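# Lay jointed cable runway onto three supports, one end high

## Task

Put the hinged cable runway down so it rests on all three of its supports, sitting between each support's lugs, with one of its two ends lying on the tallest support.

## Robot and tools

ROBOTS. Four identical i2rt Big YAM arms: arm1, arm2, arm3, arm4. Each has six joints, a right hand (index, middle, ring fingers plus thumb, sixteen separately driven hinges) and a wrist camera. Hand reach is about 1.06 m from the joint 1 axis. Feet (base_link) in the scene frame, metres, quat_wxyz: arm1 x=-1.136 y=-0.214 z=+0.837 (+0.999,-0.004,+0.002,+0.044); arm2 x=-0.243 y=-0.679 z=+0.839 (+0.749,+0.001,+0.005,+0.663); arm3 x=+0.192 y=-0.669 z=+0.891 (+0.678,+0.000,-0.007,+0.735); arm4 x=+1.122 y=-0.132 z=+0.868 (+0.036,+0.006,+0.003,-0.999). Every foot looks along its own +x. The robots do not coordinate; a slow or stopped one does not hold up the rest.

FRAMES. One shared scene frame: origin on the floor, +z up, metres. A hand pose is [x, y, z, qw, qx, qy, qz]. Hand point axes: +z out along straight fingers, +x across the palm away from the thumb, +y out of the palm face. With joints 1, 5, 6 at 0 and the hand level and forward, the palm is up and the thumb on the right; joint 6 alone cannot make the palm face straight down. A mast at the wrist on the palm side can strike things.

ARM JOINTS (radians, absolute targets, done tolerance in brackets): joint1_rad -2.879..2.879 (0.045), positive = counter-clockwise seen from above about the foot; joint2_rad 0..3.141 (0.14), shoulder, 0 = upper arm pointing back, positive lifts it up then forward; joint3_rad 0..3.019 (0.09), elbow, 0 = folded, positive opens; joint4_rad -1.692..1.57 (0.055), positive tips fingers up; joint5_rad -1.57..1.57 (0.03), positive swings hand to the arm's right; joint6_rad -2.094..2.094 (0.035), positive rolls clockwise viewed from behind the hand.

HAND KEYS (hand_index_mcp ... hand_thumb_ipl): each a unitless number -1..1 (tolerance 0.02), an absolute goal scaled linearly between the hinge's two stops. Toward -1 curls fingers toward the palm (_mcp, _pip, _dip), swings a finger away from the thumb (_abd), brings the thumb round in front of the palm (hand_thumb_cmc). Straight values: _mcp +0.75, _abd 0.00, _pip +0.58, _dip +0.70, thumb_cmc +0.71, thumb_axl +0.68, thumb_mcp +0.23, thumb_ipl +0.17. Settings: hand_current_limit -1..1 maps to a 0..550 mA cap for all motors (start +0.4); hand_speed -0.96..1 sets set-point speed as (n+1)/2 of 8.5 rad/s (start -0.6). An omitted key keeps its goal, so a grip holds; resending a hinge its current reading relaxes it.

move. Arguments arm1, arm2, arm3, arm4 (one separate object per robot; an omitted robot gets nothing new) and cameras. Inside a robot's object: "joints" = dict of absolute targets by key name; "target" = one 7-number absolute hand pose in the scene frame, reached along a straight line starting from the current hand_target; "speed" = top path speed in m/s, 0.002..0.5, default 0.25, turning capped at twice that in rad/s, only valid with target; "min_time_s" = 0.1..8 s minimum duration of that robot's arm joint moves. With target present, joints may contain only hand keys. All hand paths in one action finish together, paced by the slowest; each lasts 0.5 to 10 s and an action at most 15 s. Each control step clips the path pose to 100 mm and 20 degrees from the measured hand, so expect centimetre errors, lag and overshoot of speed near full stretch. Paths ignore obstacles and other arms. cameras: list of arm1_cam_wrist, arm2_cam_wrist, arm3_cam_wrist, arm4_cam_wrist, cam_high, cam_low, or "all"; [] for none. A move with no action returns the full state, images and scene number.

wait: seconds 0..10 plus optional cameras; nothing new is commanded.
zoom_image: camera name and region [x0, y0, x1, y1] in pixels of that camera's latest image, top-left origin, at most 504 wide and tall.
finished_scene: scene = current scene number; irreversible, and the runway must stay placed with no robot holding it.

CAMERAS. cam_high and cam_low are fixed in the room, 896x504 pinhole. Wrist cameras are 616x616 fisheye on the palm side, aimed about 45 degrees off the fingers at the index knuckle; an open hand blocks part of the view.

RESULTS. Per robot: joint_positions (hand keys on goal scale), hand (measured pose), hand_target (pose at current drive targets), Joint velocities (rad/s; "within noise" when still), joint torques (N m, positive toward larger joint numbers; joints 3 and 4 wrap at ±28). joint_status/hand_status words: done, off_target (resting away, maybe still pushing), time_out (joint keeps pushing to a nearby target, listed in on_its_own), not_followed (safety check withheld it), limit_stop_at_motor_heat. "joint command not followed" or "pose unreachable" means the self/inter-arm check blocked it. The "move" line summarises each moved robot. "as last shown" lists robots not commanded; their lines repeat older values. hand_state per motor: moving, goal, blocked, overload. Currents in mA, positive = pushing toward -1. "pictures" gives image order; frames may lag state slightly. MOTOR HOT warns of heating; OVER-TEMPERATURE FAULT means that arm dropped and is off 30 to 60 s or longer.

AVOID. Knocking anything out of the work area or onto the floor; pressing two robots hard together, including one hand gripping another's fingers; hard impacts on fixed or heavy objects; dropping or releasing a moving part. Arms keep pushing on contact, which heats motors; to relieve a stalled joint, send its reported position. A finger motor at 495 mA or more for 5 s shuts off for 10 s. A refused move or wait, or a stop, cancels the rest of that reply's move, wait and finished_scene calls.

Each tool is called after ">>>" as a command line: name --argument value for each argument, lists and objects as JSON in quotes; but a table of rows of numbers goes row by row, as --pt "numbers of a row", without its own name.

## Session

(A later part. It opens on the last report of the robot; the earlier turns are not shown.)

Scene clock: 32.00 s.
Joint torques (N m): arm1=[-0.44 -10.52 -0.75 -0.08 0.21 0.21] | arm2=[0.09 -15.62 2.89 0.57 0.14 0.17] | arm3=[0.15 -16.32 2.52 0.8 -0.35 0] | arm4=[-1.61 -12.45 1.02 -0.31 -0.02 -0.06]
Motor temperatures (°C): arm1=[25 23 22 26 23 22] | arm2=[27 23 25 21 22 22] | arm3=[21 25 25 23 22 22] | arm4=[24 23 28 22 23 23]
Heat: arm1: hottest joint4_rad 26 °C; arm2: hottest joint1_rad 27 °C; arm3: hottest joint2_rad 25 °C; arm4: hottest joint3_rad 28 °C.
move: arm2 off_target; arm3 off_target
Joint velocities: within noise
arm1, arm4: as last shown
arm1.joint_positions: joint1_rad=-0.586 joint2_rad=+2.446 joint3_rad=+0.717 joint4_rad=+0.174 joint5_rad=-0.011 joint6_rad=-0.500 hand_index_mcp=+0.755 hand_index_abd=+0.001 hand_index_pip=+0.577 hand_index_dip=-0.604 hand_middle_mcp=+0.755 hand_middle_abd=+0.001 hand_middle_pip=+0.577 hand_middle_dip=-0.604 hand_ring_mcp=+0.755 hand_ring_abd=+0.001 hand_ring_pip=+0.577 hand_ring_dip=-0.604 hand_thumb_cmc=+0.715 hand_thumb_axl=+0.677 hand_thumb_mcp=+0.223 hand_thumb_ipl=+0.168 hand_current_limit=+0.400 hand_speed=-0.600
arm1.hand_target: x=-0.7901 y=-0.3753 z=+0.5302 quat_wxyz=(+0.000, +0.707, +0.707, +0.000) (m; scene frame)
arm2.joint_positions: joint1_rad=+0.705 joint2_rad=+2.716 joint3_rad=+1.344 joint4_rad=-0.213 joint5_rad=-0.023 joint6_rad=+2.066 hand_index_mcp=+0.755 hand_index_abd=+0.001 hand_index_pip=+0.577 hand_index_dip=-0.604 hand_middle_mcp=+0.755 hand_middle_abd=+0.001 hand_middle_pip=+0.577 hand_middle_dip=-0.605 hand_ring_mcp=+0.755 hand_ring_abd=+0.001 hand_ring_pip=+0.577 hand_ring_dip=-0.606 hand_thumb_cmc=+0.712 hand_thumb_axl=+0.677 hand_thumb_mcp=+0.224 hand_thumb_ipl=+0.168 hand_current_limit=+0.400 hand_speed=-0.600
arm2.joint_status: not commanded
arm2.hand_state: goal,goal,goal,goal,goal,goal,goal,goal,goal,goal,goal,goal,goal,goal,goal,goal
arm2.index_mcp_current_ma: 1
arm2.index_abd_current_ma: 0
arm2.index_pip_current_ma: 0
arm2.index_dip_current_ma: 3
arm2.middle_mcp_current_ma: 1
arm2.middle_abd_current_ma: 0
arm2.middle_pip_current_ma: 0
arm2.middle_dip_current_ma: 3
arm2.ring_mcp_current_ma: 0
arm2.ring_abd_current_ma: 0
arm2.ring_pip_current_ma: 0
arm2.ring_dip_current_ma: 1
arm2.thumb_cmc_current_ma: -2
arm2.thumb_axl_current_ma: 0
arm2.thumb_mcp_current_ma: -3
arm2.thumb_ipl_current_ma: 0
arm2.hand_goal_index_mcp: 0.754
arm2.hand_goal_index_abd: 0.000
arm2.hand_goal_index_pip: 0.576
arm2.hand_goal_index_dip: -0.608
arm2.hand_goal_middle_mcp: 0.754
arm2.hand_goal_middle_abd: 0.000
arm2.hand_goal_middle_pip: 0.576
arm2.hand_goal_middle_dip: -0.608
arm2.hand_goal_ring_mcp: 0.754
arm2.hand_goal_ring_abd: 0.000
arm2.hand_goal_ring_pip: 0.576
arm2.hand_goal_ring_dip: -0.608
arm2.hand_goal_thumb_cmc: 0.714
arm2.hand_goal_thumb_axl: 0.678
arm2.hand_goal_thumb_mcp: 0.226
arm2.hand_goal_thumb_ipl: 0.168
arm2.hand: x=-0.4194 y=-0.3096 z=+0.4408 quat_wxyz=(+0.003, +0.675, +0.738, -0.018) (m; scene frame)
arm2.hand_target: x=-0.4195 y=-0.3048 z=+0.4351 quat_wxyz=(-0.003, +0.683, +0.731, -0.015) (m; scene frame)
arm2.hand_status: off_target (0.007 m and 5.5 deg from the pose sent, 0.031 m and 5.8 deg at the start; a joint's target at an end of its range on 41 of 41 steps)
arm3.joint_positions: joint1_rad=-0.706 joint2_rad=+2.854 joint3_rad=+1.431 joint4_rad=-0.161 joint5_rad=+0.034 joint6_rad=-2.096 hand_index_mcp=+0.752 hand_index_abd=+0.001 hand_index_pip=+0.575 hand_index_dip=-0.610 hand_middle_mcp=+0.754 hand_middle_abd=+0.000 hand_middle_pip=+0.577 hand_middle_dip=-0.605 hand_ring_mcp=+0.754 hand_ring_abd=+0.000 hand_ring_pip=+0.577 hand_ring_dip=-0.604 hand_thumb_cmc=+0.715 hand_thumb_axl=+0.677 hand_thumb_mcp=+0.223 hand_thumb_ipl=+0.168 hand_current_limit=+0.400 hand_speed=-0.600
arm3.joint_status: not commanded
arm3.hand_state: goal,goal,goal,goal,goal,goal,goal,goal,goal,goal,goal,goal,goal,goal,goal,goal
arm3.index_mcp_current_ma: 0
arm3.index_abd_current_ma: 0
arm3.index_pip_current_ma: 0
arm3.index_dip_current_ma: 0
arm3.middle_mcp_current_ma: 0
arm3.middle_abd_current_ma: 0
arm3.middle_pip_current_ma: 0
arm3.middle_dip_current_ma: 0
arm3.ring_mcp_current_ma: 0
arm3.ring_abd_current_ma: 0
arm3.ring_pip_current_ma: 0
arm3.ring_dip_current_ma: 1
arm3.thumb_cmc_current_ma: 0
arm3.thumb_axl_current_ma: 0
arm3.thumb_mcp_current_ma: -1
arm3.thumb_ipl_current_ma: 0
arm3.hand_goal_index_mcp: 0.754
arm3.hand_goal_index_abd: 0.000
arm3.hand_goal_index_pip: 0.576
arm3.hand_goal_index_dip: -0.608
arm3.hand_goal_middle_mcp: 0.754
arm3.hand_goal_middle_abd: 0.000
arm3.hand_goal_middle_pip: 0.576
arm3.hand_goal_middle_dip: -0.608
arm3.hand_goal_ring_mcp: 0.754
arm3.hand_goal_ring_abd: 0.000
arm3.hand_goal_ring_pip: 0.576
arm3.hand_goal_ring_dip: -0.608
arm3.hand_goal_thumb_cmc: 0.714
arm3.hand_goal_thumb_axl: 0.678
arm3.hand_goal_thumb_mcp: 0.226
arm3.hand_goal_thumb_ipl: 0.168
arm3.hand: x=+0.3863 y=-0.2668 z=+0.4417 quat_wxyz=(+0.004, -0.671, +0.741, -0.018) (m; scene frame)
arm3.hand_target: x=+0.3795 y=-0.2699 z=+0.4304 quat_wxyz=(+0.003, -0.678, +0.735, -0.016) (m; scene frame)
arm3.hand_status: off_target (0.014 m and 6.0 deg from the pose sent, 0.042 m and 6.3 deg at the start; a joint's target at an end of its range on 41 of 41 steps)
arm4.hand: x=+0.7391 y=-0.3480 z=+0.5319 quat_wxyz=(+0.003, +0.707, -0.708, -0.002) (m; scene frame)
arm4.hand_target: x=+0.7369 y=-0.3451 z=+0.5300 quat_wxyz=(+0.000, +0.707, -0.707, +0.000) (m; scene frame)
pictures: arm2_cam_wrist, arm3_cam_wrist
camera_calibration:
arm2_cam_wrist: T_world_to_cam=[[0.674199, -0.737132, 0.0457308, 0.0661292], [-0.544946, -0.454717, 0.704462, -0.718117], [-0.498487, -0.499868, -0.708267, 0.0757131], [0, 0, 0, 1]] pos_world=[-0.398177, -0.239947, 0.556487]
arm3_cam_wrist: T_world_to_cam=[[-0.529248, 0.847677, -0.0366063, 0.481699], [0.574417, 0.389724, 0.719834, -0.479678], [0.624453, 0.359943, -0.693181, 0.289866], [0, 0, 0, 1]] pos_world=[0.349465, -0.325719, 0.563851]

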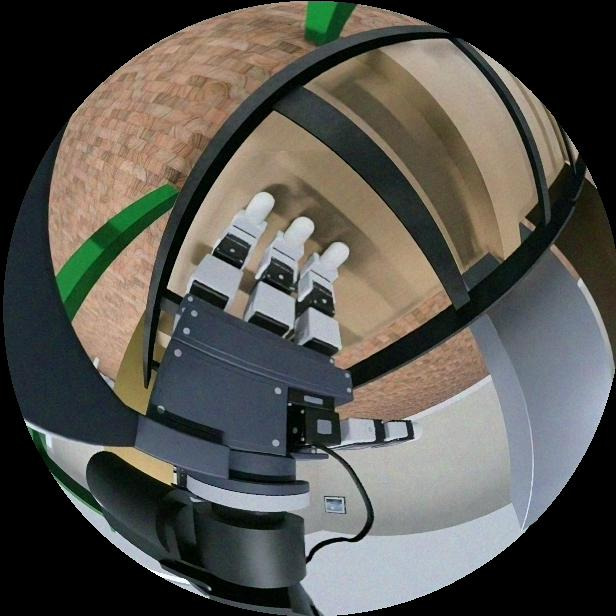

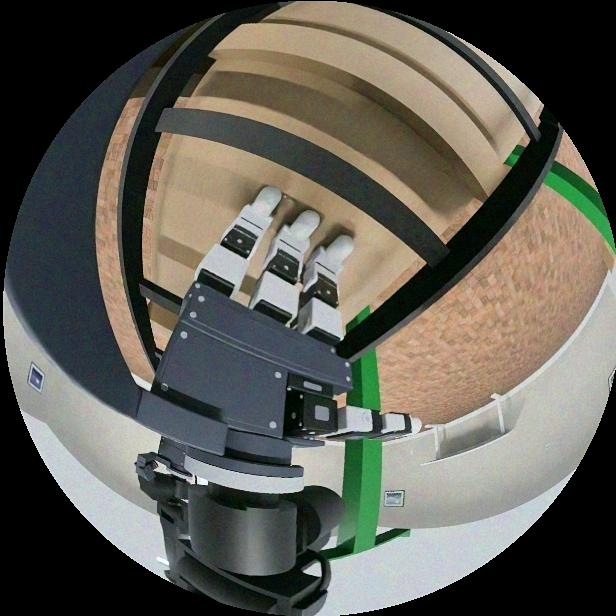

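>>> move --arm1 '{"target": [-0.79, -0.372, 0.518, 0, 0.7071, 0.7071, 0], "speed": 0.04}' --arm2 '{"target": [-0.42, -0.305, 0.447, 0, 0.7071, 0.7071, 0], "speed": 0.04}' --arm3 '{"target": [0.38, -0.27, 0.442, 0, 0.7071, -0.7071, 0], "speed": 0.04}' --arm4 '{"target": [0.737, -0.345, 0.52, 0, 0.7071, -0.7071, 0], "speed": 0.04}' --cameras '["arm1_cam_wrist", "arm4_cam_wrist"]'

>>> zoom_image --camera "arm1_cam_wrist" --region '[180, 100, 440, 320]'

>>> zoom_image --camera "arm4_cam_wrist" --region '[180, 100, 440, 320]'

Scene clock: 34.10 s.
Joint torques (N m): arm1=[-0.44 -10.64 -0.94 0.62 0.19 0.23] | arm2=[0.15 -18.14 1.17 0.21 0.14 0.17] | arm3=[0.15 -19.02 0.66 0.58 -0.34 0] | arm4=[-1.26 -12.22 0.95 0.2 -0.02 -0.05]
Motor temperatures (°C): arm1=[25 23 22 26 23 22] | arm2=[27 23 25 21 22 22] | arm3=[21 25 25 23 22 22] | arm4=[24 23 28 22 23 23]
Heat: arm1: hottest joint4_rad 26 °C; arm2: hottest joint1_rad 27 °C; arm3: hottest joint2_rad 25 °C; arm4: hottest joint3_rad 28 °C.
move: arm1 done; arm2 off_target; arm3 off_target; arm4 done
Joint velocities: within noise
arm1.joint_positions: joint1_rad=-0.577 joint2_rad=+2.487 joint3_rad=+0.735 joint4_rad=+0.176 joint5_rad=-0.011 joint6_rad=-0.491 hand_index_mcp=+0.755 hand_index_abd=+0.001 hand_index_pip=+0.577 hand_index_dip=-0.604 hand_middle_mcp=+0.755 hand_middle_abd=+0.001 hand_middle_pip=+0.577 hand_middle_dip=-0.604 hand_ring_mcp=+0.755 hand_ring_abd=+0.001 hand_ring_pip=+0.577 hand_ring_dip=-0.604 hand_thumb_cmc=+0.715 hand_thumb_axl=+0.677 hand_thumb_mcp=+0.223 hand_thumb_ipl=+0.168 hand_current_limit=+0.400 hand_speed=-0.600
arm1.joint_status: not commanded
arm1.hand_state: goal,goal,goal,goal,goal,goal,goal,goal,goal,goal,goal,goal,goal,goal,goal,goal
arm1.index_mcp_current_ma: 0
arm1.index_abd_current_ma: 0
arm1.index_pip_current_ma: 0
arm1.index_dip_current_ma: 1
arm1.middle_mcp_current_ma: 0
arm1.middle_abd_current_ma: 0
arm1.middle_pip_current_ma: 0
arm1.middle_dip_current_ma: 1
arm1.ring_mcp_current_ma: 0
arm1.ring_abd_current_ma: 0
arm1.ring_pip_current_ma: 0
arm1.ring_dip_current_ma: 1
arm1.thumb_cmc_current_ma: 0
arm1.thumb_axl_current_ma: 0
arm1.thumb_mcp_current_ma: -1
arm1.thumb_ipl_current_ma: 0
arm1.hand_goal_index_mcp: 0.754
arm1.hand_goal_index_abd: 0.000
arm1.hand_goal_index_pip: 0.576
arm1.hand_goal_index_dip: -0.608
arm1.hand_goal_middle_mcp: 0.754
arm1.hand_goal_middle_abd: 0.000
arm1.hand_goal_middle_pip: 0.576
arm1.hand_goal_middle_dip: -0.608
arm1.hand_goal_ring_mcp: 0.754
arm1.hand_goal_ring_abd: 0.000
arm1.hand_goal_ring_pip: 0.576
arm1.hand_goal_ring_dip: -0.608
arm1.hand_goal_thumb_cmc: 0.714
arm1.hand_goal_thumb_axl: 0.678
arm1.hand_goal_thumb_mcp: 0.226
arm1.hand_goal_thumb_ipl: 0.168
arm1.hand: x=-0.7919 y=-0.3761 z=+0.5214 quat_wxyz=(-0.002, +0.707, +0.708, +0.001) (m; scene frame)
arm1.hand_target: x=-0.7902 y=-0.3719 z=+0.5180 quat_wxyz=(+0.000, +0.707, +0.707, +0.000) (m; scene frame)
arm1.hand_status: done (0.006 m and 0.2 deg from the pose sent, 0.020 m and 1.0 deg at the start)
arm2.joint_positions: joint1_rad=+0.705 joint2_rad=+2.716 joint3_rad=+1.344 joint4_rad=-0.213 joint5_rad=-0.022 joint6_rad=+2.066 hand_index_mcp=+0.755 hand_index_abd=+0.001 hand_index_pip=+0.577 hand_index_dip=-0.604 hand_middle_mcp=+0.755 hand_middle_abd=+0.001 hand_middle_pip=+0.577 hand_middle_dip=-0.605 hand_ring_mcp=+0.755 hand_ring_abd=+0.001 hand_ring_pip=+0.577 hand_ring_dip=-0.606 hand_thumb_cmc=+0.712 hand_thumb_axl=+0.677 hand_thumb_mcp=+0.224 hand_thumb_ipl=+0.168 hand_current_limit=+0.400 hand_speed=-0.600
arm2.joint_status: not commanded
arm2.hand_state: goal,goal,goal,goal,goal,goal,goal,goal,goal,goal,goal,goal,goal,goal,goal,goal
arm2.index_mcp_current_ma: 1
arm2.index_abd_current_ma: 0
arm2.index_pip_current_ma: 0
arm2.index_dip_current_ma: 3
arm2.middle_mcp_current_ma: 1
arm2.middle_abd_current_ma: 0
arm2.middle_pip_current_ma: 0
arm2.middle_dip_current_ma: 3
arm2.ring_mcp_current_ma: 0
arm2.ring_abd_current_ma: 0
arm2.ring_pip_current_ma: 0
arm2.ring_dip_current_ma: 1
arm2.thumb_cmc_current_ma: -2
arm2.thumb_axl_current_ma: 0
arm2.thumb_mcp_current_ma: -3
arm2.thumb_ipl_current_ma: 0
arm2.hand_goal_index_mcp: 0.754
arm2.hand_goal_index_abd: 0.000
arm2.hand_goal_index_pip: 0.576
arm2.hand_goal_index_dip: -0.608
arm2.hand_goal_middle_mcp: 0.754
arm2.hand_goal_middle_abd: 0.000
arm2.hand_goal_middle_pip: 0.576
arm2.hand_goal_middle_dip: -0.608
arm2.hand_goal_ring_mcp: 0.754
arm2.hand_goal_ring_abd: 0.000
arm2.hand_goal_ring_pip: 0.576
arm2.hand_goal_ring_dip: -0.608
arm2.hand_goal_thumb_cmc: 0.714
arm2.hand_goal_thumb_axl: 0.678
arm2.hand_goal_thumb_mcp: 0.226
arm2.hand_goal_thumb_ipl: 0.168
arm2.hand: x=-0.4194 y=-0.3096 z=+0.4408 quat_wxyz=(+0.003, +0.675, +0.738, -0.018) (m; scene frame)
arm2.hand_target: x=-0.4194 y=-0.3048 z=+0.4469 quat_wxyz=(-0.003, +0.682, +0.731, -0.014) (m; scene frame)
arm2.hand_status: off_target (0.008 m and 5.5 deg from the pose sent, 0.008 m and 5.5 deg at the start; a joint's target at an end of its range on 39 of 39 steps)
arm3.joint_positions: joint1_rad=-0.706 joint2_rad=+2.854 joint3_rad=+1.427 joint4_rad=-0.161 joint5_rad=+0.033 joint6_rad=-2.096 hand_index_mcp=+0.752 hand_index_abd=+0.002 hand_index_pip=+0.575 hand_index_dip=-0.610 hand_middle_mcp=+0.754 hand_middle_abd=+0.000 hand_middle_pip=+0.577 hand_middle_dip=-0.605 hand_ring_mcp=+0.754 hand_ring_abd=+0.000 hand_ring_pip=+0.577 hand_ring_dip=-0.604 hand_thumb_cmc=+0.715 hand_thumb_axl=+0.677 hand_thumb_mcp=+0.223 hand_thumb_ipl=+0.168 hand_current_limit=+0.400 hand_speed=-0.600
arm3.joint_status: not commanded
arm3.hand_state: goal,goal,goal,goal,goal,goal,goal,goal,goal,goal,goal,goal,goal,goal,goal,goal
arm3.index_mcp_current_ma: 0
arm3.index_abd_current_ma: 0
arm3.index_pip_current_ma: 0
arm3.index_dip_current_ma: 0
arm3.middle_mcp_current_ma: 0
arm3.middle_abd_current_ma: 0
arm3.middle_pip_current_ma: 0
arm3.middle_dip_current_ma: 0
arm3.ring_mcp_current_ma: 0
arm3.ring_abd_current_ma: 0
arm3.ring_pip_current_ma: 0
arm3.ring_dip_current_ma: 1
arm3.thumb_cmc_current_ma: 0
arm3.thumb_axl_current_ma: 0
arm3.thumb_mcp_current_ma: -1
arm3.thumb_ipl_current_ma: 0
arm3.hand_goal_index_mcp: 0.754
arm3.hand_goal_index_abd: 0.000
arm3.hand_goal_index_pip: 0.576
arm3.hand_goal_index_dip: -0.608
arm3.hand_goal_middle_mcp: 0.754
arm3.hand_goal_middle_abd: 0.000
arm3.hand_goal_middle_pip: 0.576
arm3.hand_goal_middle_dip: -0.608
arm3.hand_goal_ring_mcp: 0.754
arm3.hand_goal_ring_abd: 0.000
arm3.hand_goal_ring_pip: 0.576
arm3.hand_goal_ring_dip: -0.608
arm3.hand_goal_thumb_cmc: 0.714
arm3.hand_goal_thumb_axl: 0.678
arm3.hand_goal_thumb_mcp: 0.226
arm3.hand_goal_thumb_ipl: 0.168
arm3.hand: x=+0.3850 y=-0.2685 z=+0.4416 quat_wxyz=(+0.003, -0.671, +0.741, -0.018) (m; scene frame)
arm3.hand_target: x=+0.3796 y=-0.2696 z=+0.4421 quat_wxyz=(+0.003, -0.678, +0.735, -0.016) (m; scene frame)
arm3.hand_status: off_target (0.005 m and 6.0 deg from the pose sent, 0.007 m and 6.0 deg at the start; a joint's target at an end of its range on 48 of 48 steps)
arm4.joint_positions: joint1_rad=+0.605 joint2_rad=+2.543 joint3_rad=+0.993 joint4_rad=-0.014 joint5_rad=+0.006 joint6_rad=+0.678 hand_index_mcp=+0.754 hand_index_abd=+0.001 hand_index_pip=+0.577 hand_index_dip=-0.604 hand_middle_mcp=+0.754 hand_middle_abd=+0.001 hand_middle_pip=+0.577 hand_middle_dip=-0.604 hand_ring_mcp=+0.754 hand_ring_abd=+0.001 hand_ring_pip=+0.577 hand_ring_dip=-0.604 hand_thumb_cmc=+0.714 hand_thumb_axl=+0.677 hand_thumb_mcp=+0.224 hand_thumb_ipl=+0.168 hand_current_limit=+0.400 hand_speed=-0.600
arm4.joint_status: not commanded
arm4.hand_state: goal,goal,goal,goal,goal,goal,goal,goal,goal,goal,goal,goal,goal,goal,goal,goal
arm4.index_mcp_current_ma: 1
arm4.index_abd_current_ma: 2
arm4.index_pip_current_ma: 2
arm4.index_dip_current_ma: 13
arm4.middle_mcp_current_ma: 2
arm4.middle_abd_current_ma: 2
arm4.middle_pip_current_ma: 2
arm4.middle_dip_current_ma: 15
arm4.ring_mcp_current_ma: 1
arm4.ring_abd_current_ma: 2
arm4.ring_pip_current_ma: 2
arm4.ring_dip_current_ma: 14
arm4.thumb_cmc_current_ma: 1
arm4.thumb_axl_current_ma: -3
arm4.thumb_mcp_current_ma: -11
arm4.thumb_ipl_current_ma: -1
arm4.hand_goal_index_mcp: 0.754
arm4.hand_goal_index_abd: 0.000
arm4.hand_goal_index_pip: 0.576
arm4.hand_goal_index_dip: -0.608
arm4.hand_goal_middle_mcp: 0.754
arm4.hand_goal_middle_abd: 0.000
arm4.hand_goal_middle_pip: 0.576
arm4.hand_goal_middle_dip: -0.608
arm4.hand_goal_ring_mcp: 0.754
arm4.hand_goal_ring_abd: 0.000
arm4.hand_goal_ring_pip: 0.576
arm4.hand_goal_ring_dip: -0.608
arm4.hand_goal_thumb_cmc: 0.714
arm4.hand_goal_thumb_axl: 0.678
arm4.hand_goal_thumb_mcp: 0.226
arm4.hand_goal_thumb_ipl: 0.168
arm4.hand: x=+0.7416 y=-0.3460 z=+0.5217 quat_wxyz=(-0.003, +0.707, -0.708, -0.001) (m; scene frame)
arm4.hand_target: x=+0.7371 y=-0.3449 z=+0.5200 quat_wxyz=(+0.000, +0.707, -0.707, +0.000) (m; scene frame)
arm4.hand_status: done (0.005 m and 0.4 deg from the pose sent, 0.012 m and 0.4 deg at the start)
pictures: arm1_cam_wrist, arm4_cam_wrist
camera_calibration:
arm1_cam_wrist: T_world_to_cam=[[0.575346, -0.817876, 0.00744446, 0.178845], [-0.556475, -0.384757, 0.736408, -1.02129], [-0.599427, -0.427832, -0.676496, -0.159871], [0, 0, 0, 1]] pos_world=[-0.767051, -0.315073, 0.642602]
arm4_cam_wrist: T_world_to_cam=[[-0.640667, 0.767268, -0.0290689, 0.793963], [0.511862, 0.45501, 0.728672, -0.645601], [0.572314, 0.451957, -0.684245, 0.213234], [0, 0, 0, 1]] pos_world=[0.717088, -0.4118, 0.639416]

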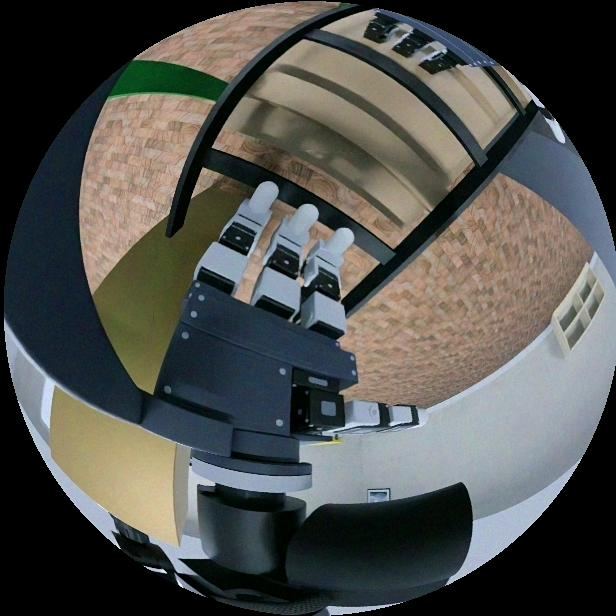

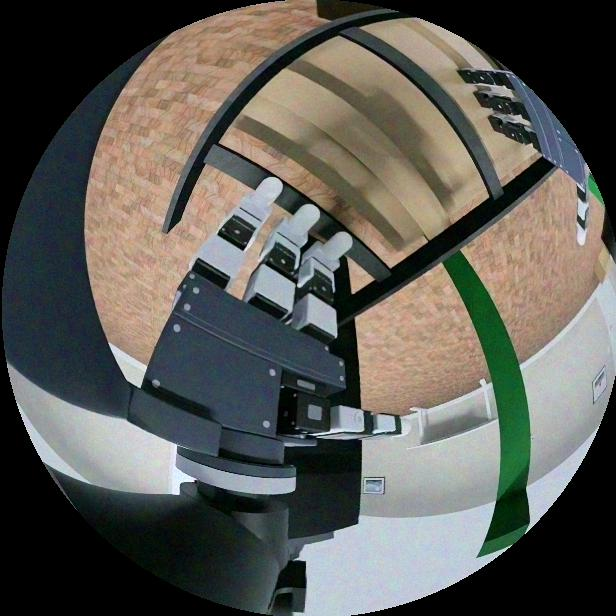

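Scaled by 1.938 from the camera's 616x616 image, which has a finer 880x880 frame.

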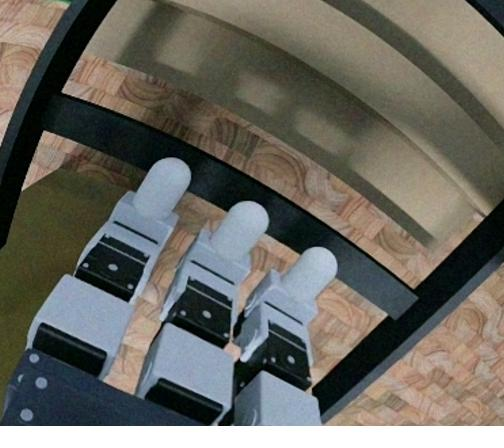

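Scaled by 1.938 from the camera's 616x616 image, which has a finer 880x880 frame.

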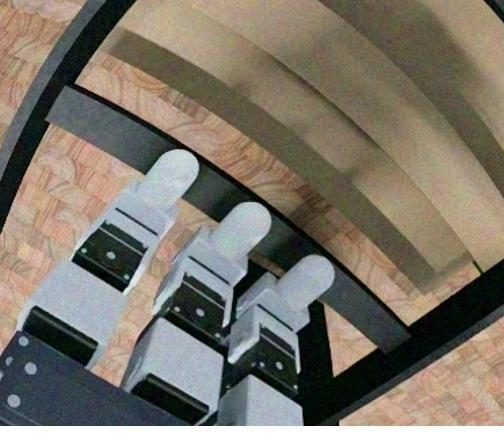

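>>> move --arm1 '{"target": [-0.86, -0.372, 0.52, 0, 0.7071, 0.7071, 0], "speed": 0.1}' --arm2 '{"target": [-0.375, -0.305, 0.453, 0, 0.7071, 0.7071, 0], "speed": 0.08}' --arm3 '{"target": [0.335, -0.27, 0.452, 0, 0.7071, -0.7071, 0], "speed": 0.08}' --arm4 '{"target": [0.815, -0.345, 0.52, 0, 0.7071, -0.7071, 0], "speed": 0.1}'

>>> move --arm1 '{"target": [-0.86, -0.372, 0.448, 0, 0.7071, 0.7071, 0], "speed": 0.08}' --arm4 '{"target": [0.815, -0.345, 0.448, 0, 0.7071, -0.7071, 0], "speed": 0.08}' --cameras '["all"]'

>>> zoom_image --camera "arm1_cam_wrist" --region '[180, 60, 480, 320]'

>>> zoom_image --camera "arm2_cam_wrist" --region '[180, 60, 480, 320]'

>>> zoom_image --camera "arm3_cam_wrist" --region '[180, 60, 480, 320]'

>>> zoom_image --camera "arm4_cam_wrist" --region '[180, 60, 480, 320]'

>>> zoom_image --camera "cam_low" --region '[500, 280, 680, 400]'

Scene clock: 36.17 s.
Joint torques (N m): arm1=[-2.96 -9.52 -4.08 0.73 0.18 -0.14] | arm2=[0.26 -17.61 0.84 0.54 0.17 0.07] | arm3=[0.03 -19.25 0.28 0.73 -0.4 0] | arm4=[0.38 -11.52 -1.62 0.53 0.11 0.17]
Motor temperatures (°C): arm1=[25 23 22 26 23 22] | arm2=[27 23 25 21 22 22] | arm3=[21 25 25 23 22 22] | arm4=[24 23 28 22 23 23]
Heat: arm1: hottest joint4_rad 26 °C; arm2: hottest joint1_rad 27 °C; arm3: hottest joint2_rad 25 °C; arm4: hottest joint3_rad 28 °C.
move: arm1 off_target; arm2 done; arm3 done; arm4 done
Joint velocities: within noise
arm1.joint_positions: joint1_rad=-0.678 joint2_rad=+2.539 joint3_rad=+0.619 joint4_rad=+0.361 joint5_rad=-0.011 joint6_rad=-0.589 hand_index_mcp=+0.755 hand_index_abd=+0.001 hand_index_pip=+0.577 hand_index_dip=-0.604 hand_middle_mcp=+0.755 hand_middle_abd=+0.001 hand_middle_pip=+0.577 hand_middle_dip=-0.604 hand_ring_mcp=+0.755 hand_ring_abd=+0.001 hand_ring_pip=+0.577 hand_ring_dip=-0.604 hand_thumb_cmc=+0.715 hand_thumb_axl=+0.677 hand_thumb_mcp=+0.223 hand_thumb_ipl=+0.168 hand_current_limit=+0.400 hand_speed=-0.600
arm1.joint_status: not commanded
arm1.hand_state: goal,goal,goal,goal,goal,goal,goal,goal,goal,goal,goal,goal,goal,goal,goal,goal
arm1.index_mcp_current_ma: 0
arm1.index_abd_current_ma: 0
arm1.index_pip_current_ma: 0
arm1.index_dip_current_ma: 1
arm1.middle_mcp_current_ma: 0
arm1.middle_abd_current_ma: 0
arm1.middle_pip_current_ma: 0
arm1.middle_dip_current_ma: 1
arm1.ring_mcp_current_ma: 0
arm1.ring_abd_current_ma: 0
arm1.ring_pip_current_ma: 0
arm1.ring_dip_current_ma: 1
arm1.thumb_cmc_current_ma: 0
arm1.thumb_axl_current_ma: 0
arm1.thumb_mcp_current_ma: -1
arm1.thumb_ipl_current_ma: 0
arm1.hand_goal_index_mcp: 0.754
arm1.hand_goal_index_abd: 0.000
arm1.hand_goal_index_pip: 0.576
arm1.hand_goal_index_dip: -0.608
arm1.hand_goal_middle_mcp: 0.754
arm1.hand_goal_middle_abd: 0.000
arm1.hand_goal_middle_pip: 0.576
arm1.hand_goal_middle_dip: -0.608
arm1.hand_goal_ring_mcp: 0.754
arm1.hand_goal_ring_abd: 0.000
arm1.hand_goal_ring_pip: 0.576
arm1.hand_goal_ring_dip: -0.608
arm1.hand_goal_thumb_cmc: 0.714
arm1.hand_goal_thumb_axl: 0.678
arm1.hand_goal_thumb_mcp: 0.226
arm1.hand_goal_thumb_ipl: 0.168
arm1.hand: x=-0.8481 y=-0.3746 z=+0.5216 quat_wxyz=(+0.007, +0.708, +0.706, +0.002) (m; scene frame)
arm1.hand_target: x=-0.8598 y=-0.3718 z=+0.5201 quat_wxyz=(+0.000, +0.707, +0.707, +0.000) (m; scene frame)
arm1.hand_status: off_target (0.012 m and 0.8 deg from the pose sent, 0.068 m and 0.2 deg at the start)
arm2.joint_positions: joint1_rad=+0.623 joint2_rad=+2.695 joint3_rad=+1.276 joint4_rad=-0.174 joint5_rad=+0.008 joint6_rad=+2.066 hand_index_mcp=+0.755 hand_index_abd=+0.001 hand_index_pip=+0.577 hand_index_dip=-0.604 hand_middle_mcp=+0.755 hand_middle_abd=+0.001 hand_middle_pip=+0.577 hand_middle_dip=-0.605 hand_ring_mcp=+0.755 hand_ring_abd=+0.001 hand_ring_pip=+0.577 hand_ring_dip=-0.606 hand_thumb_cmc=+0.712 hand_thumb_axl=+0.677 hand_thumb_mcp=+0.224 hand_thumb_ipl=+0.168 hand_current_limit=+0.400 hand_speed=-0.600
arm2.joint_status: not commanded
arm2.hand_state: goal,goal,goal,goal,goal,goal,goal,goal,goal,goal,goal,goal,goal,goal,goal,goal
arm2.index_mcp_current_ma: 1
arm2.index_abd_current_ma: 0
arm2.index_pip_current_ma: 0
arm2.index_dip_current_ma: 3
arm2.middle_mcp_current_ma: 1
arm2.middle_abd_current_ma: 0
arm2.middle_pip_current_ma: 0
arm2.middle_dip_current_ma: 3
arm2.ring_mcp_current_ma: 0
arm2.ring_abd_current_ma: 0
arm2.ring_pip_current_ma: 0
arm2.ring_dip_current_ma: 1
arm2.thumb_cmc_current_ma: -2
arm2.thumb_axl_current_ma: 0
arm2.thumb_mcp_current_ma: -3
arm2.thumb_ipl_current_ma: 0
arm2.hand_goal_index_mcp: 0.754
arm2.hand_goal_index_abd: 0.000
arm2.hand_goal_index_pip: 0.576
arm2.hand_goal_index_dip: -0.608
arm2.hand_goal_middle_mcp: 0.754
arm2.hand_goal_middle_abd: 0.000
arm2.hand_goal_middle_pip: 0.576
arm2.hand_goal_middle_dip: -0.608
arm2.hand_goal_ring_mcp: 0.754
arm2.hand_goal_ring_abd: 0.000
arm2.hand_goal_ring_pip: 0.576
arm2.hand_goal_ring_dip: -0.608
arm2.hand_goal_thumb_cmc: 0.714
arm2.hand_goal_thumb_axl: 0.678
arm2.hand_goal_thumb_mcp: 0.226
arm2.hand_goal_thumb_ipl: 0.168
arm2.hand: x=-0.3733 y=-0.3131 z=+0.4474 quat_wxyz=(+0.011, +0.705, +0.709, -0.005) (m; scene frame)
arm2.hand_target: x=-0.3751 y=-0.3049 z=+0.4530 quat_wxyz=(+0.000, +0.707, +0.707, +0.000) (m; scene frame)
arm2.hand_status: done (0.010 m and 1.4 deg from the pose sent, 0.046 m and 5.5 deg at the start)
arm3.joint_positions: joint1_rad=-0.627 joint2_rad=+2.839 joint3_rad=+1.353 joint4_rad=-0.117 joint5_rad=+0.002 joint6_rad=-2.096 hand_index_mcp=+0.753 hand_index_abd=+0.002 hand_index_pip=+0.575 hand_index_dip=-0.610 hand_middle_mcp=+0.754 hand_middle_abd=+0.000 hand_middle_pip=+0.577 hand_middle_dip=-0.605 hand_ring_mcp=+0.754 hand_ring_abd=+0.000 hand_ring_pip=+0.577 hand_ring_dip=-0.604 hand_thumb_cmc=+0.715 hand_thumb_axl=+0.677 hand_thumb_mcp=+0.223 hand_thumb_ipl=+0.168 hand_current_limit=+0.400 hand_speed=-0.600
arm3.joint_status: not commanded
arm3.hand_state: goal,goal,goal,goal,goal,goal,goal,goal,goal,goal,goal,goal,goal,goal,goal,goal
arm3.index_mcp_current_ma: 0
arm3.index_abd_current_ma: 0
arm3.index_pip_current_ma: 0
arm3.index_dip_current_ma: 0
arm3.middle_mcp_current_ma: 0
arm3.middle_abd_current_ma: 0
arm3.middle_pip_current_ma: 0
arm3.middle_dip_current_ma: 0
arm3.ring_mcp_current_ma: 0
arm3.ring_abd_current_ma: 0
arm3.ring_pip_current_ma: 0
arm3.ring_dip_current_ma: 1
arm3.thumb_cmc_current_ma: 0
arm3.thumb_axl_current_ma: 0
arm3.thumb_mcp_current_ma: -1
arm3.thumb_ipl_current_ma: 0
arm3.hand_goal_index_mcp: 0.754
arm3.hand_goal_index_abd: 0.000
arm3.hand_goal_index_pip: 0.576
arm3.hand_goal_index_dip: -0.608
arm3.hand_goal_middle_mcp: 0.754
arm3.hand_goal_middle_abd: 0.000
arm3.hand_goal_middle_pip: 0.576
arm3.hand_goal_middle_dip: -0.608
arm3.hand_goal_ring_mcp: 0.754
arm3.hand_goal_ring_abd: 0.000
arm3.hand_goal_ring_pip: 0.576
arm3.hand_goal_ring_dip: -0.608
arm3.hand_goal_thumb_cmc: 0.714
arm3.hand_goal_thumb_axl: 0.678
arm3.hand_goal_thumb_mcp: 0.226
arm3.hand_goal_thumb_ipl: 0.168
arm3.hand: x=+0.3349 y=-0.2750 z=+0.4474 quat_wxyz=(-0.008, -0.700, +0.714, -0.005) (m; scene frame)
arm3.hand_target: x=+0.3348 y=-0.2700 z=+0.4520 quat_wxyz=(+0.000, -0.705, +0.709, -0.001) (m; scene frame)
arm3.hand_status: done (0.007 m and 1.6 deg from the pose sent, 0.051 m and 6.0 deg at the start; a joint's target at an end of its range on 49 of 49 steps)
arm4.joint_positions: joint1_rad=+0.733 joint2_rad=+2.556 joint3_rad=+0.867 joint4_rad=+0.136 joint5_rad=+0.006 joint6_rad=+0.800 hand_index_mcp=+0.754 hand_index_abd=+0.001 hand_index_pip=+0.577 hand_index_dip=-0.604 hand_middle_mcp=+0.754 hand_middle_abd=+0.001 hand_middle_pip=+0.577 hand_middle_dip=-0.604 hand_ring_mcp=+0.754 hand_ring_abd=+0.001 hand_ring_pip=+0.577 hand_ring_dip=-0.604 hand_thumb_cmc=+0.714 hand_thumb_axl=+0.677 hand_thumb_mcp=+0.224 hand_thumb_ipl=+0.168 hand_current_limit=+0.400 hand_speed=-0.600
arm4.joint_status: not commanded
arm4.hand_state: goal,goal,goal,goal,goal,goal,goal,goal,goal,goal,goal,goal,goal,goal,goal,goal
arm4.index_mcp_current_ma: 1
arm4.index_abd_current_ma: 2
arm4.index_pip_current_ma: 2
arm4.index_dip_current_ma: 13
arm4.middle_mcp_current_ma: 2
arm4.middle_abd_current_ma: 2
arm4.middle_pip_current_ma: 2
arm4.middle_dip_current_ma: 15
arm4.ring_mcp_current_ma: 1
arm4.ring_abd_current_ma: 2
arm4.ring_pip_current_ma: 2
arm4.ring_dip_current_ma: 14
arm4.thumb_cmc_current_ma: 1
arm4.thumb_axl_current_ma: -3
arm4.thumb_mcp_current_ma: -11
arm4.thumb_ipl_current_ma: -1
arm4.hand_goal_index_mcp: 0.754
arm4.hand_goal_index_abd: 0.000
arm4.hand_goal_index_pip: 0.576
arm4.hand_goal_index_dip: -0.608
arm4.hand_goal_middle_mcp: 0.754
arm4.hand_goal_middle_abd: 0.000
arm4.hand_goal_middle_pip: 0.576
arm4.hand_goal_middle_dip: -0.608
arm4.hand_goal_ring_mcp: 0.754
arm4.hand_goal_ring_abd: 0.000
arm4.hand_goal_ring_pip: 0.576
arm4.hand_goal_ring_dip: -0.608
arm4.hand_goal_thumb_cmc: 0.714
arm4.hand_goal_thumb_axl: 0.678
arm4.hand_goal_thumb_mcp: 0.226
arm4.hand_goal_thumb_ipl: 0.168
arm4.hand: x=+0.8081 y=-0.3479 z=+0.5209 quat_wxyz=(+0.003, +0.709, -0.706, +0.000) (m; scene frame)
arm4.hand_target: x=+0.8149 y=-0.3448 z=+0.5200 quat_wxyz=(+0.000, +0.707, -0.707, +0.000) (m; scene frame)
arm4.hand_status: done (0.008 m and 0.4 deg from the pose sent, 0.074 m and 0.4 deg at the start)
pictures: none

Scene clock: 37.80 s.
Joint torques (N m): arm1=[-2.84 -9.93 -3.37 0.72 0.19 -0.11] | arm2=[0.38 -17.73 0.81 0.53 0.17 0.07] | arm3=[-0.03 -19.19 0.28 0.73 -0.41 -0.01] | arm4=[0.38 -11.87 -0.83 0.31 0.07 0.15]
Motor temperatures (°C): arm1=[25 23 22 26 23 22] | arm2=[27 23 25 21 22 22] | arm3=[21 25 25 23 22 22] | arm4=[24 23 28 22 23 23]
Heat: arm1: hottest joint4_rad 26 °C; arm2: hottest joint1_rad 27 °C; arm3: hottest joint2_rad 25 °C; arm4: hottest joint3_rad 28 °C.
move: arm1 done; arm4 done
Joint velocities: within noise
arm1.joint_positions: joint1_rad=-0.678 joint2_rad=+2.768 joint3_rad=+0.756 joint4_rad=+0.435 joint5_rad=-0.011 joint6_rad=-0.589 hand_index_mcp=+0.755 hand_index_abd=+0.001 hand_index_pip=+0.577 hand_index_dip=-0.604 hand_middle_mcp=+0.755 hand_middle_abd=+0.001 hand_middle_pip=+0.577 hand_middle_dip=-0.604 hand_ring_mcp=+0.755 hand_ring_abd=+0.001 hand_ring_pip=+0.577 hand_ring_dip=-0.604 hand_thumb_cmc=+0.715 hand_thumb_axl=+0.677 hand_thumb_mcp=+0.223 hand_thumb_ipl=+0.168 hand_current_limit=+0.400 hand_speed=-0.600
arm1.joint_status: not commanded
arm1.hand_state: goal,goal,goal,goal,goal,goal,goal,goal,goal,goal,goal,goal,goal,goal,goal,goal
arm1.index_mcp_current_ma: 0
arm1.index_abd_current_ma: 0
arm1.index_pip_current_ma: 0
arm1.index_dip_current_ma: 1
arm1.middle_mcp_current_ma: 0
arm1.middle_abd_current_ma: 0
arm1.middle_pip_current_ma: 0
arm1.middle_dip_current_ma: 1
arm1.ring_mcp_current_ma: 0
arm1.ring_abd_current_ma: 0
arm1.ring_pip_current_ma: 0
arm1.ring_dip_current_ma: 1
arm1.thumb_cmc_current_ma: 0
arm1.thumb_axl_current_ma: 0
arm1.thumb_mcp_current_ma: -1
arm1.thumb_ipl_current_ma: 0
arm1.hand_goal_index_mcp: 0.754
arm1.hand_goal_index_abd: 0.000
arm1.hand_goal_index_pip: 0.576
arm1.hand_goal_index_dip: -0.608
arm1.hand_goal_middle_mcp: 0.754
arm1.hand_goal_middle_abd: 0.000
arm1.hand_goal_middle_pip: 0.576
arm1.hand_goal_middle_dip: -0.608
arm1.hand_goal_ring_mcp: 0.754
arm1.hand_goal_ring_abd: 0.000
arm1.hand_goal_ring_pip: 0.576
arm1.hand_goal_ring_dip: -0.608
arm1.hand_goal_thumb_cmc: 0.714
arm1.hand_goal_thumb_axl: 0.678
arm1.hand_goal_thumb_mcp: 0.226
arm1.hand_goal_thumb_ipl: 0.168
arm1.hand: x=-0.8568 y=-0.3695 z=+0.4499 quat_wxyz=(-0.002, +0.708, +0.706, +0.001) (m; scene frame)
arm1.hand_target: x=-0.8600 y=-0.3720 z=+0.4481 quat_wxyz=(+0.000, +0.707, +0.707, +0.000) (m; scene frame)
arm1.hand_status: done (0.004 m and 0.3 deg from the pose sent, 0.075 m and 0.8 deg at the start)
arm2, arm3: as last shown
arm4.joint_positions: joint1_rad=+0.733 joint2_rad=+2.764 joint3_rad=+0.996 joint4_rad=+0.196 joint5_rad=+0.006 joint6_rad=+0.800 hand_index_mcp=+0.754 hand_index_abd=+0.001 hand_index_pip=+0.577 hand_index_dip=-0.604 hand_middle_mcp=+0.754 hand_middle_abd=+0.001 hand_middle_pip=+0.577 hand_middle_dip=-0.604 hand_ring_mcp=+0.754 hand_ring_abd=+0.001 hand_ring_pip=+0.577 hand_ring_dip=-0.604 hand_thumb_cmc=+0.714 hand_thumb_axl=+0.677 hand_thumb_mcp=+0.224 hand_thumb_ipl=+0.168 hand_current_limit=+0.400 hand_speed=-0.600
arm4.joint_status: not commanded
arm4.hand_state: goal,goal,goal,goal,goal,goal,goal,goal,goal,goal,goal,goal,goal,goal,goal,goal
arm4.index_mcp_current_ma: 1
arm4.index_abd_current_ma: 2
arm4.index_pip_current_ma: 2
arm4.index_dip_current_ma: 13
arm4.middle_mcp_current_ma: 2
arm4.middle_abd_current_ma: 2
arm4.middle_pip_current_ma: 2
arm4.middle_dip_current_ma: 15
arm4.ring_mcp_current_ma: 1
arm4.ring_abd_current_ma: 2
arm4.ring_pip_current_ma: 2
arm4.ring_dip_current_ma: 14
arm4.thumb_cmc_current_ma: 1
arm4.thumb_axl_current_ma: -3
arm4.thumb_mcp_current_ma: -11
arm4.thumb_ipl_current_ma: -1
arm4.hand_goal_index_mcp: 0.754
arm4.hand_goal_index_abd: 0.000
arm4.hand_goal_index_pip: 0.576
arm4.hand_goal_index_dip: -0.608
arm4.hand_goal_middle_mcp: 0.754
arm4.hand_goal_middle_abd: 0.000
arm4.hand_goal_middle_pip: 0.576
arm4.hand_goal_middle_dip: -0.608
arm4.hand_goal_ring_mcp: 0.754
arm4.hand_goal_ring_abd: 0.000
arm4.hand_goal_ring_pip: 0.576
arm4.hand_goal_ring_dip: -0.608
arm4.hand_goal_thumb_cmc: 0.714
arm4.hand_goal_thumb_axl: 0.678
arm4.hand_goal_thumb_mcp: 0.226
arm4.hand_goal_thumb_ipl: 0.168
arm4.hand: x=+0.8161 y=-0.3402 z=+0.4486 quat_wxyz=(-0.007, +0.709, -0.706, -0.001) (m; scene frame)
arm4.hand_target: x=+0.8151 y=-0.3448 z=+0.4480 quat_wxyz=(+0.000, +0.707, -0.707, +0.000) (m; scene frame)
arm4.hand_status: done (0.005 m and 0.8 deg from the pose sent, 0.073 m and 0.4 deg at the start)
pictures: arm1_cam_wrist, arm2_cam_wrist, arm3_cam_wrist, arm4_cam_wrist, cam_high, cam_low
camera_calibration:
arm1_cam_wrist: T_world_to_cam=[[0.572563, -0.819836, 0.00630855, 0.21957], [-0.557108, -0.383409, 0.736634, -1.00241], [-0.6015, -0.425284, -0.676263, -0.245356], [0, 0, 0, 1]] pos_world=[-0.831752, -0.308669, 0.571102]
arm2_cam_wrist: T_world_to_cam=[[0.610406, -0.789872, 0.0592214, -0.0141996], [-0.601491, -0.413582, 0.683491, -0.698046], [-0.515377, -0.452828, -0.727553, 0.118675], [0, 0, 0, 1]] pos_world=[-0.350039, -0.246176, 0.564291]
arm3_cam_wrist: T_world_to_cam=[[-0.594568, 0.803898, -0.0153586, 0.462009], [0.567725, 0.433266, 0.699978, -0.427997], [0.569365, 0.407465, -0.714, 0.369692], [0, 0, 0, 1]] pos_world=[0.307191, -0.336608, 0.570644]
arm4_cam_wrist: T_world_to_cam=[[-0.644901, 0.763692, -0.0296301, 0.837522], [0.504922, 0.454845, 0.733601, -0.629712], [0.573722, 0.458139, -0.678934, 0.116571], [0, 0, 0, 1]] pos_world=[0.791194, -0.406594, 0.565917]

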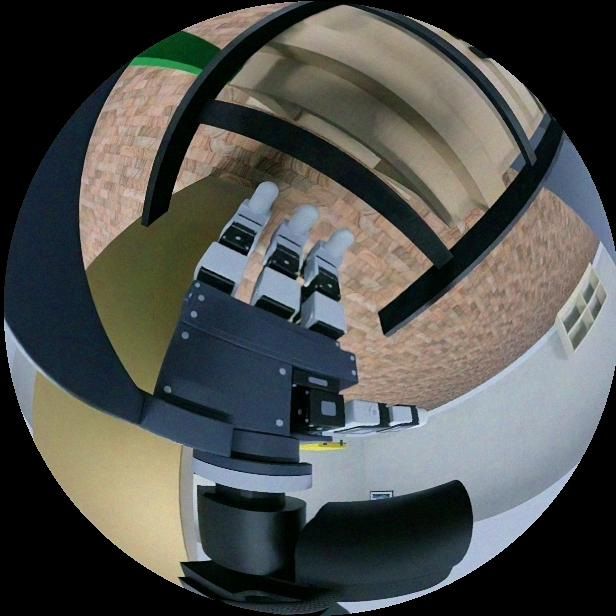

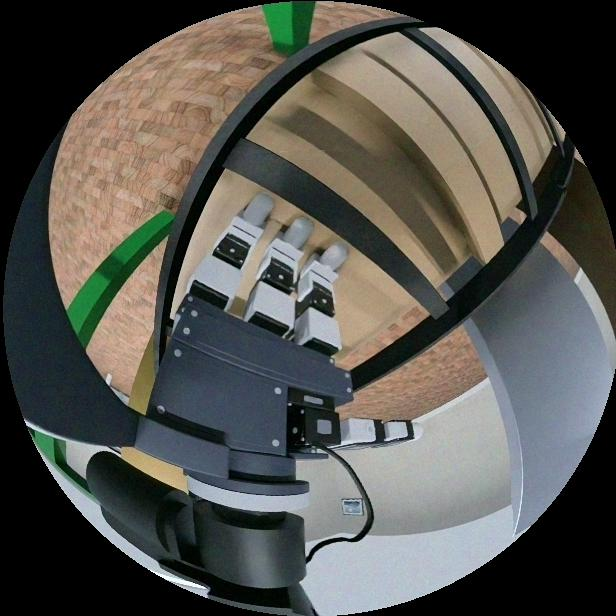

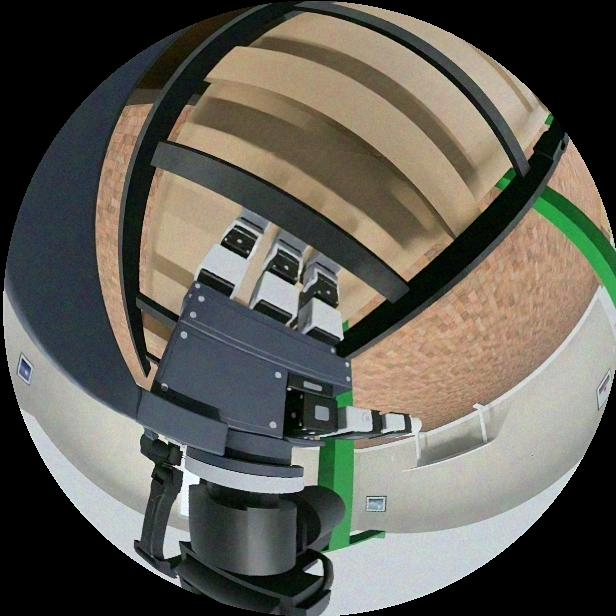

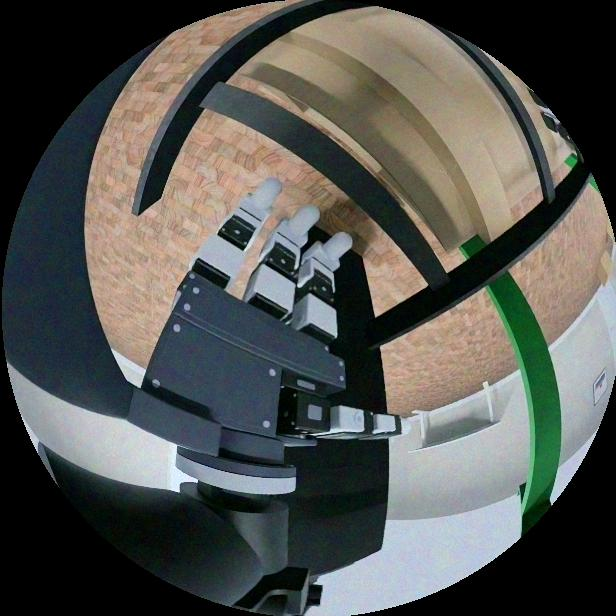

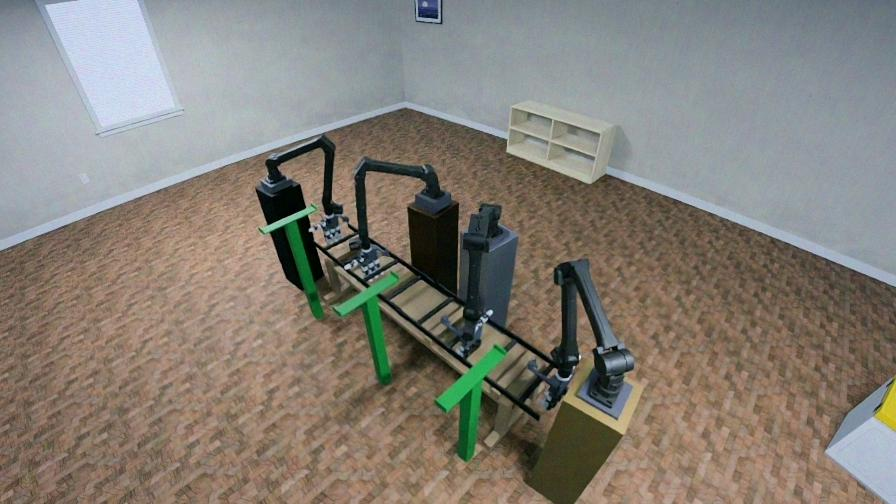

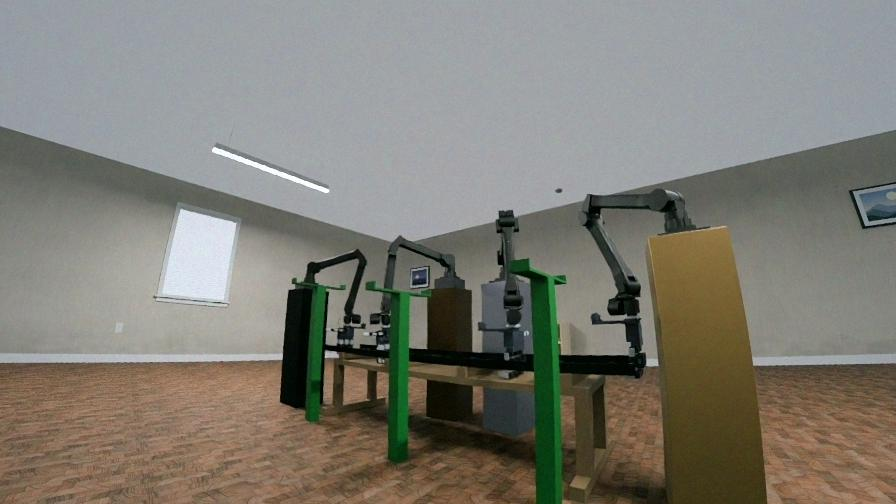

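Scaled by 1.680 from the camera's 616x616 image, which has a finer 880x880 frame.

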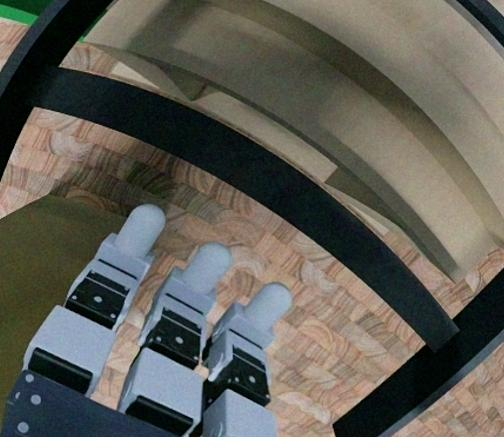

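Scaled by 1.680 from the camera's 616x616 image, which has a finer 880x880 frame.

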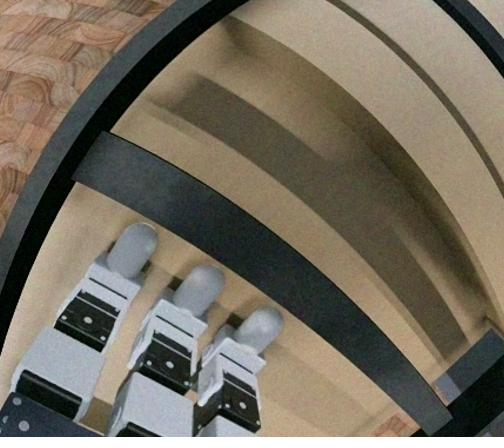

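Scaled by 1.680 from the camera's 616x616 image, which has a finer 880x880 frame.

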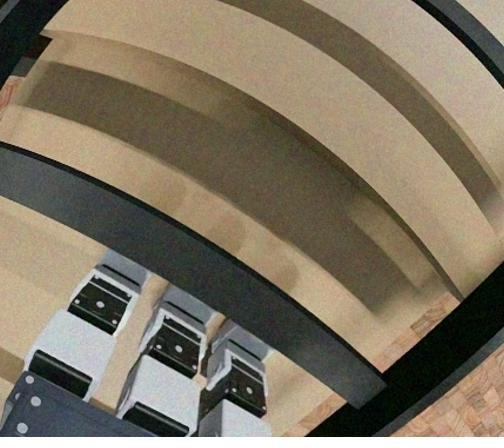

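Scaled by 1.680 from the camera's 616x616 image, which has a finer 880x880 frame.

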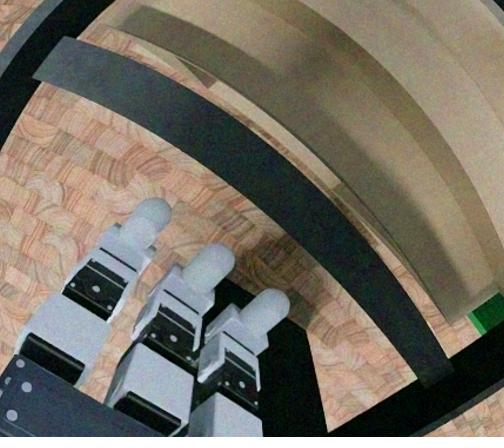

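Scaled by 2.800 from the camera's 896x504 image, which has a finer 1280x720 frame.

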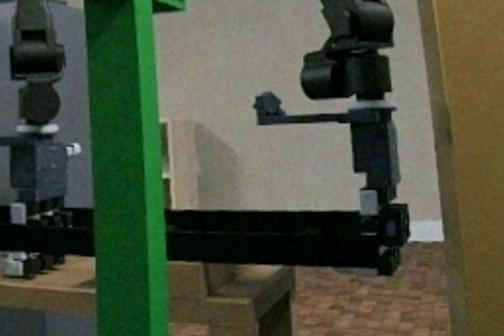

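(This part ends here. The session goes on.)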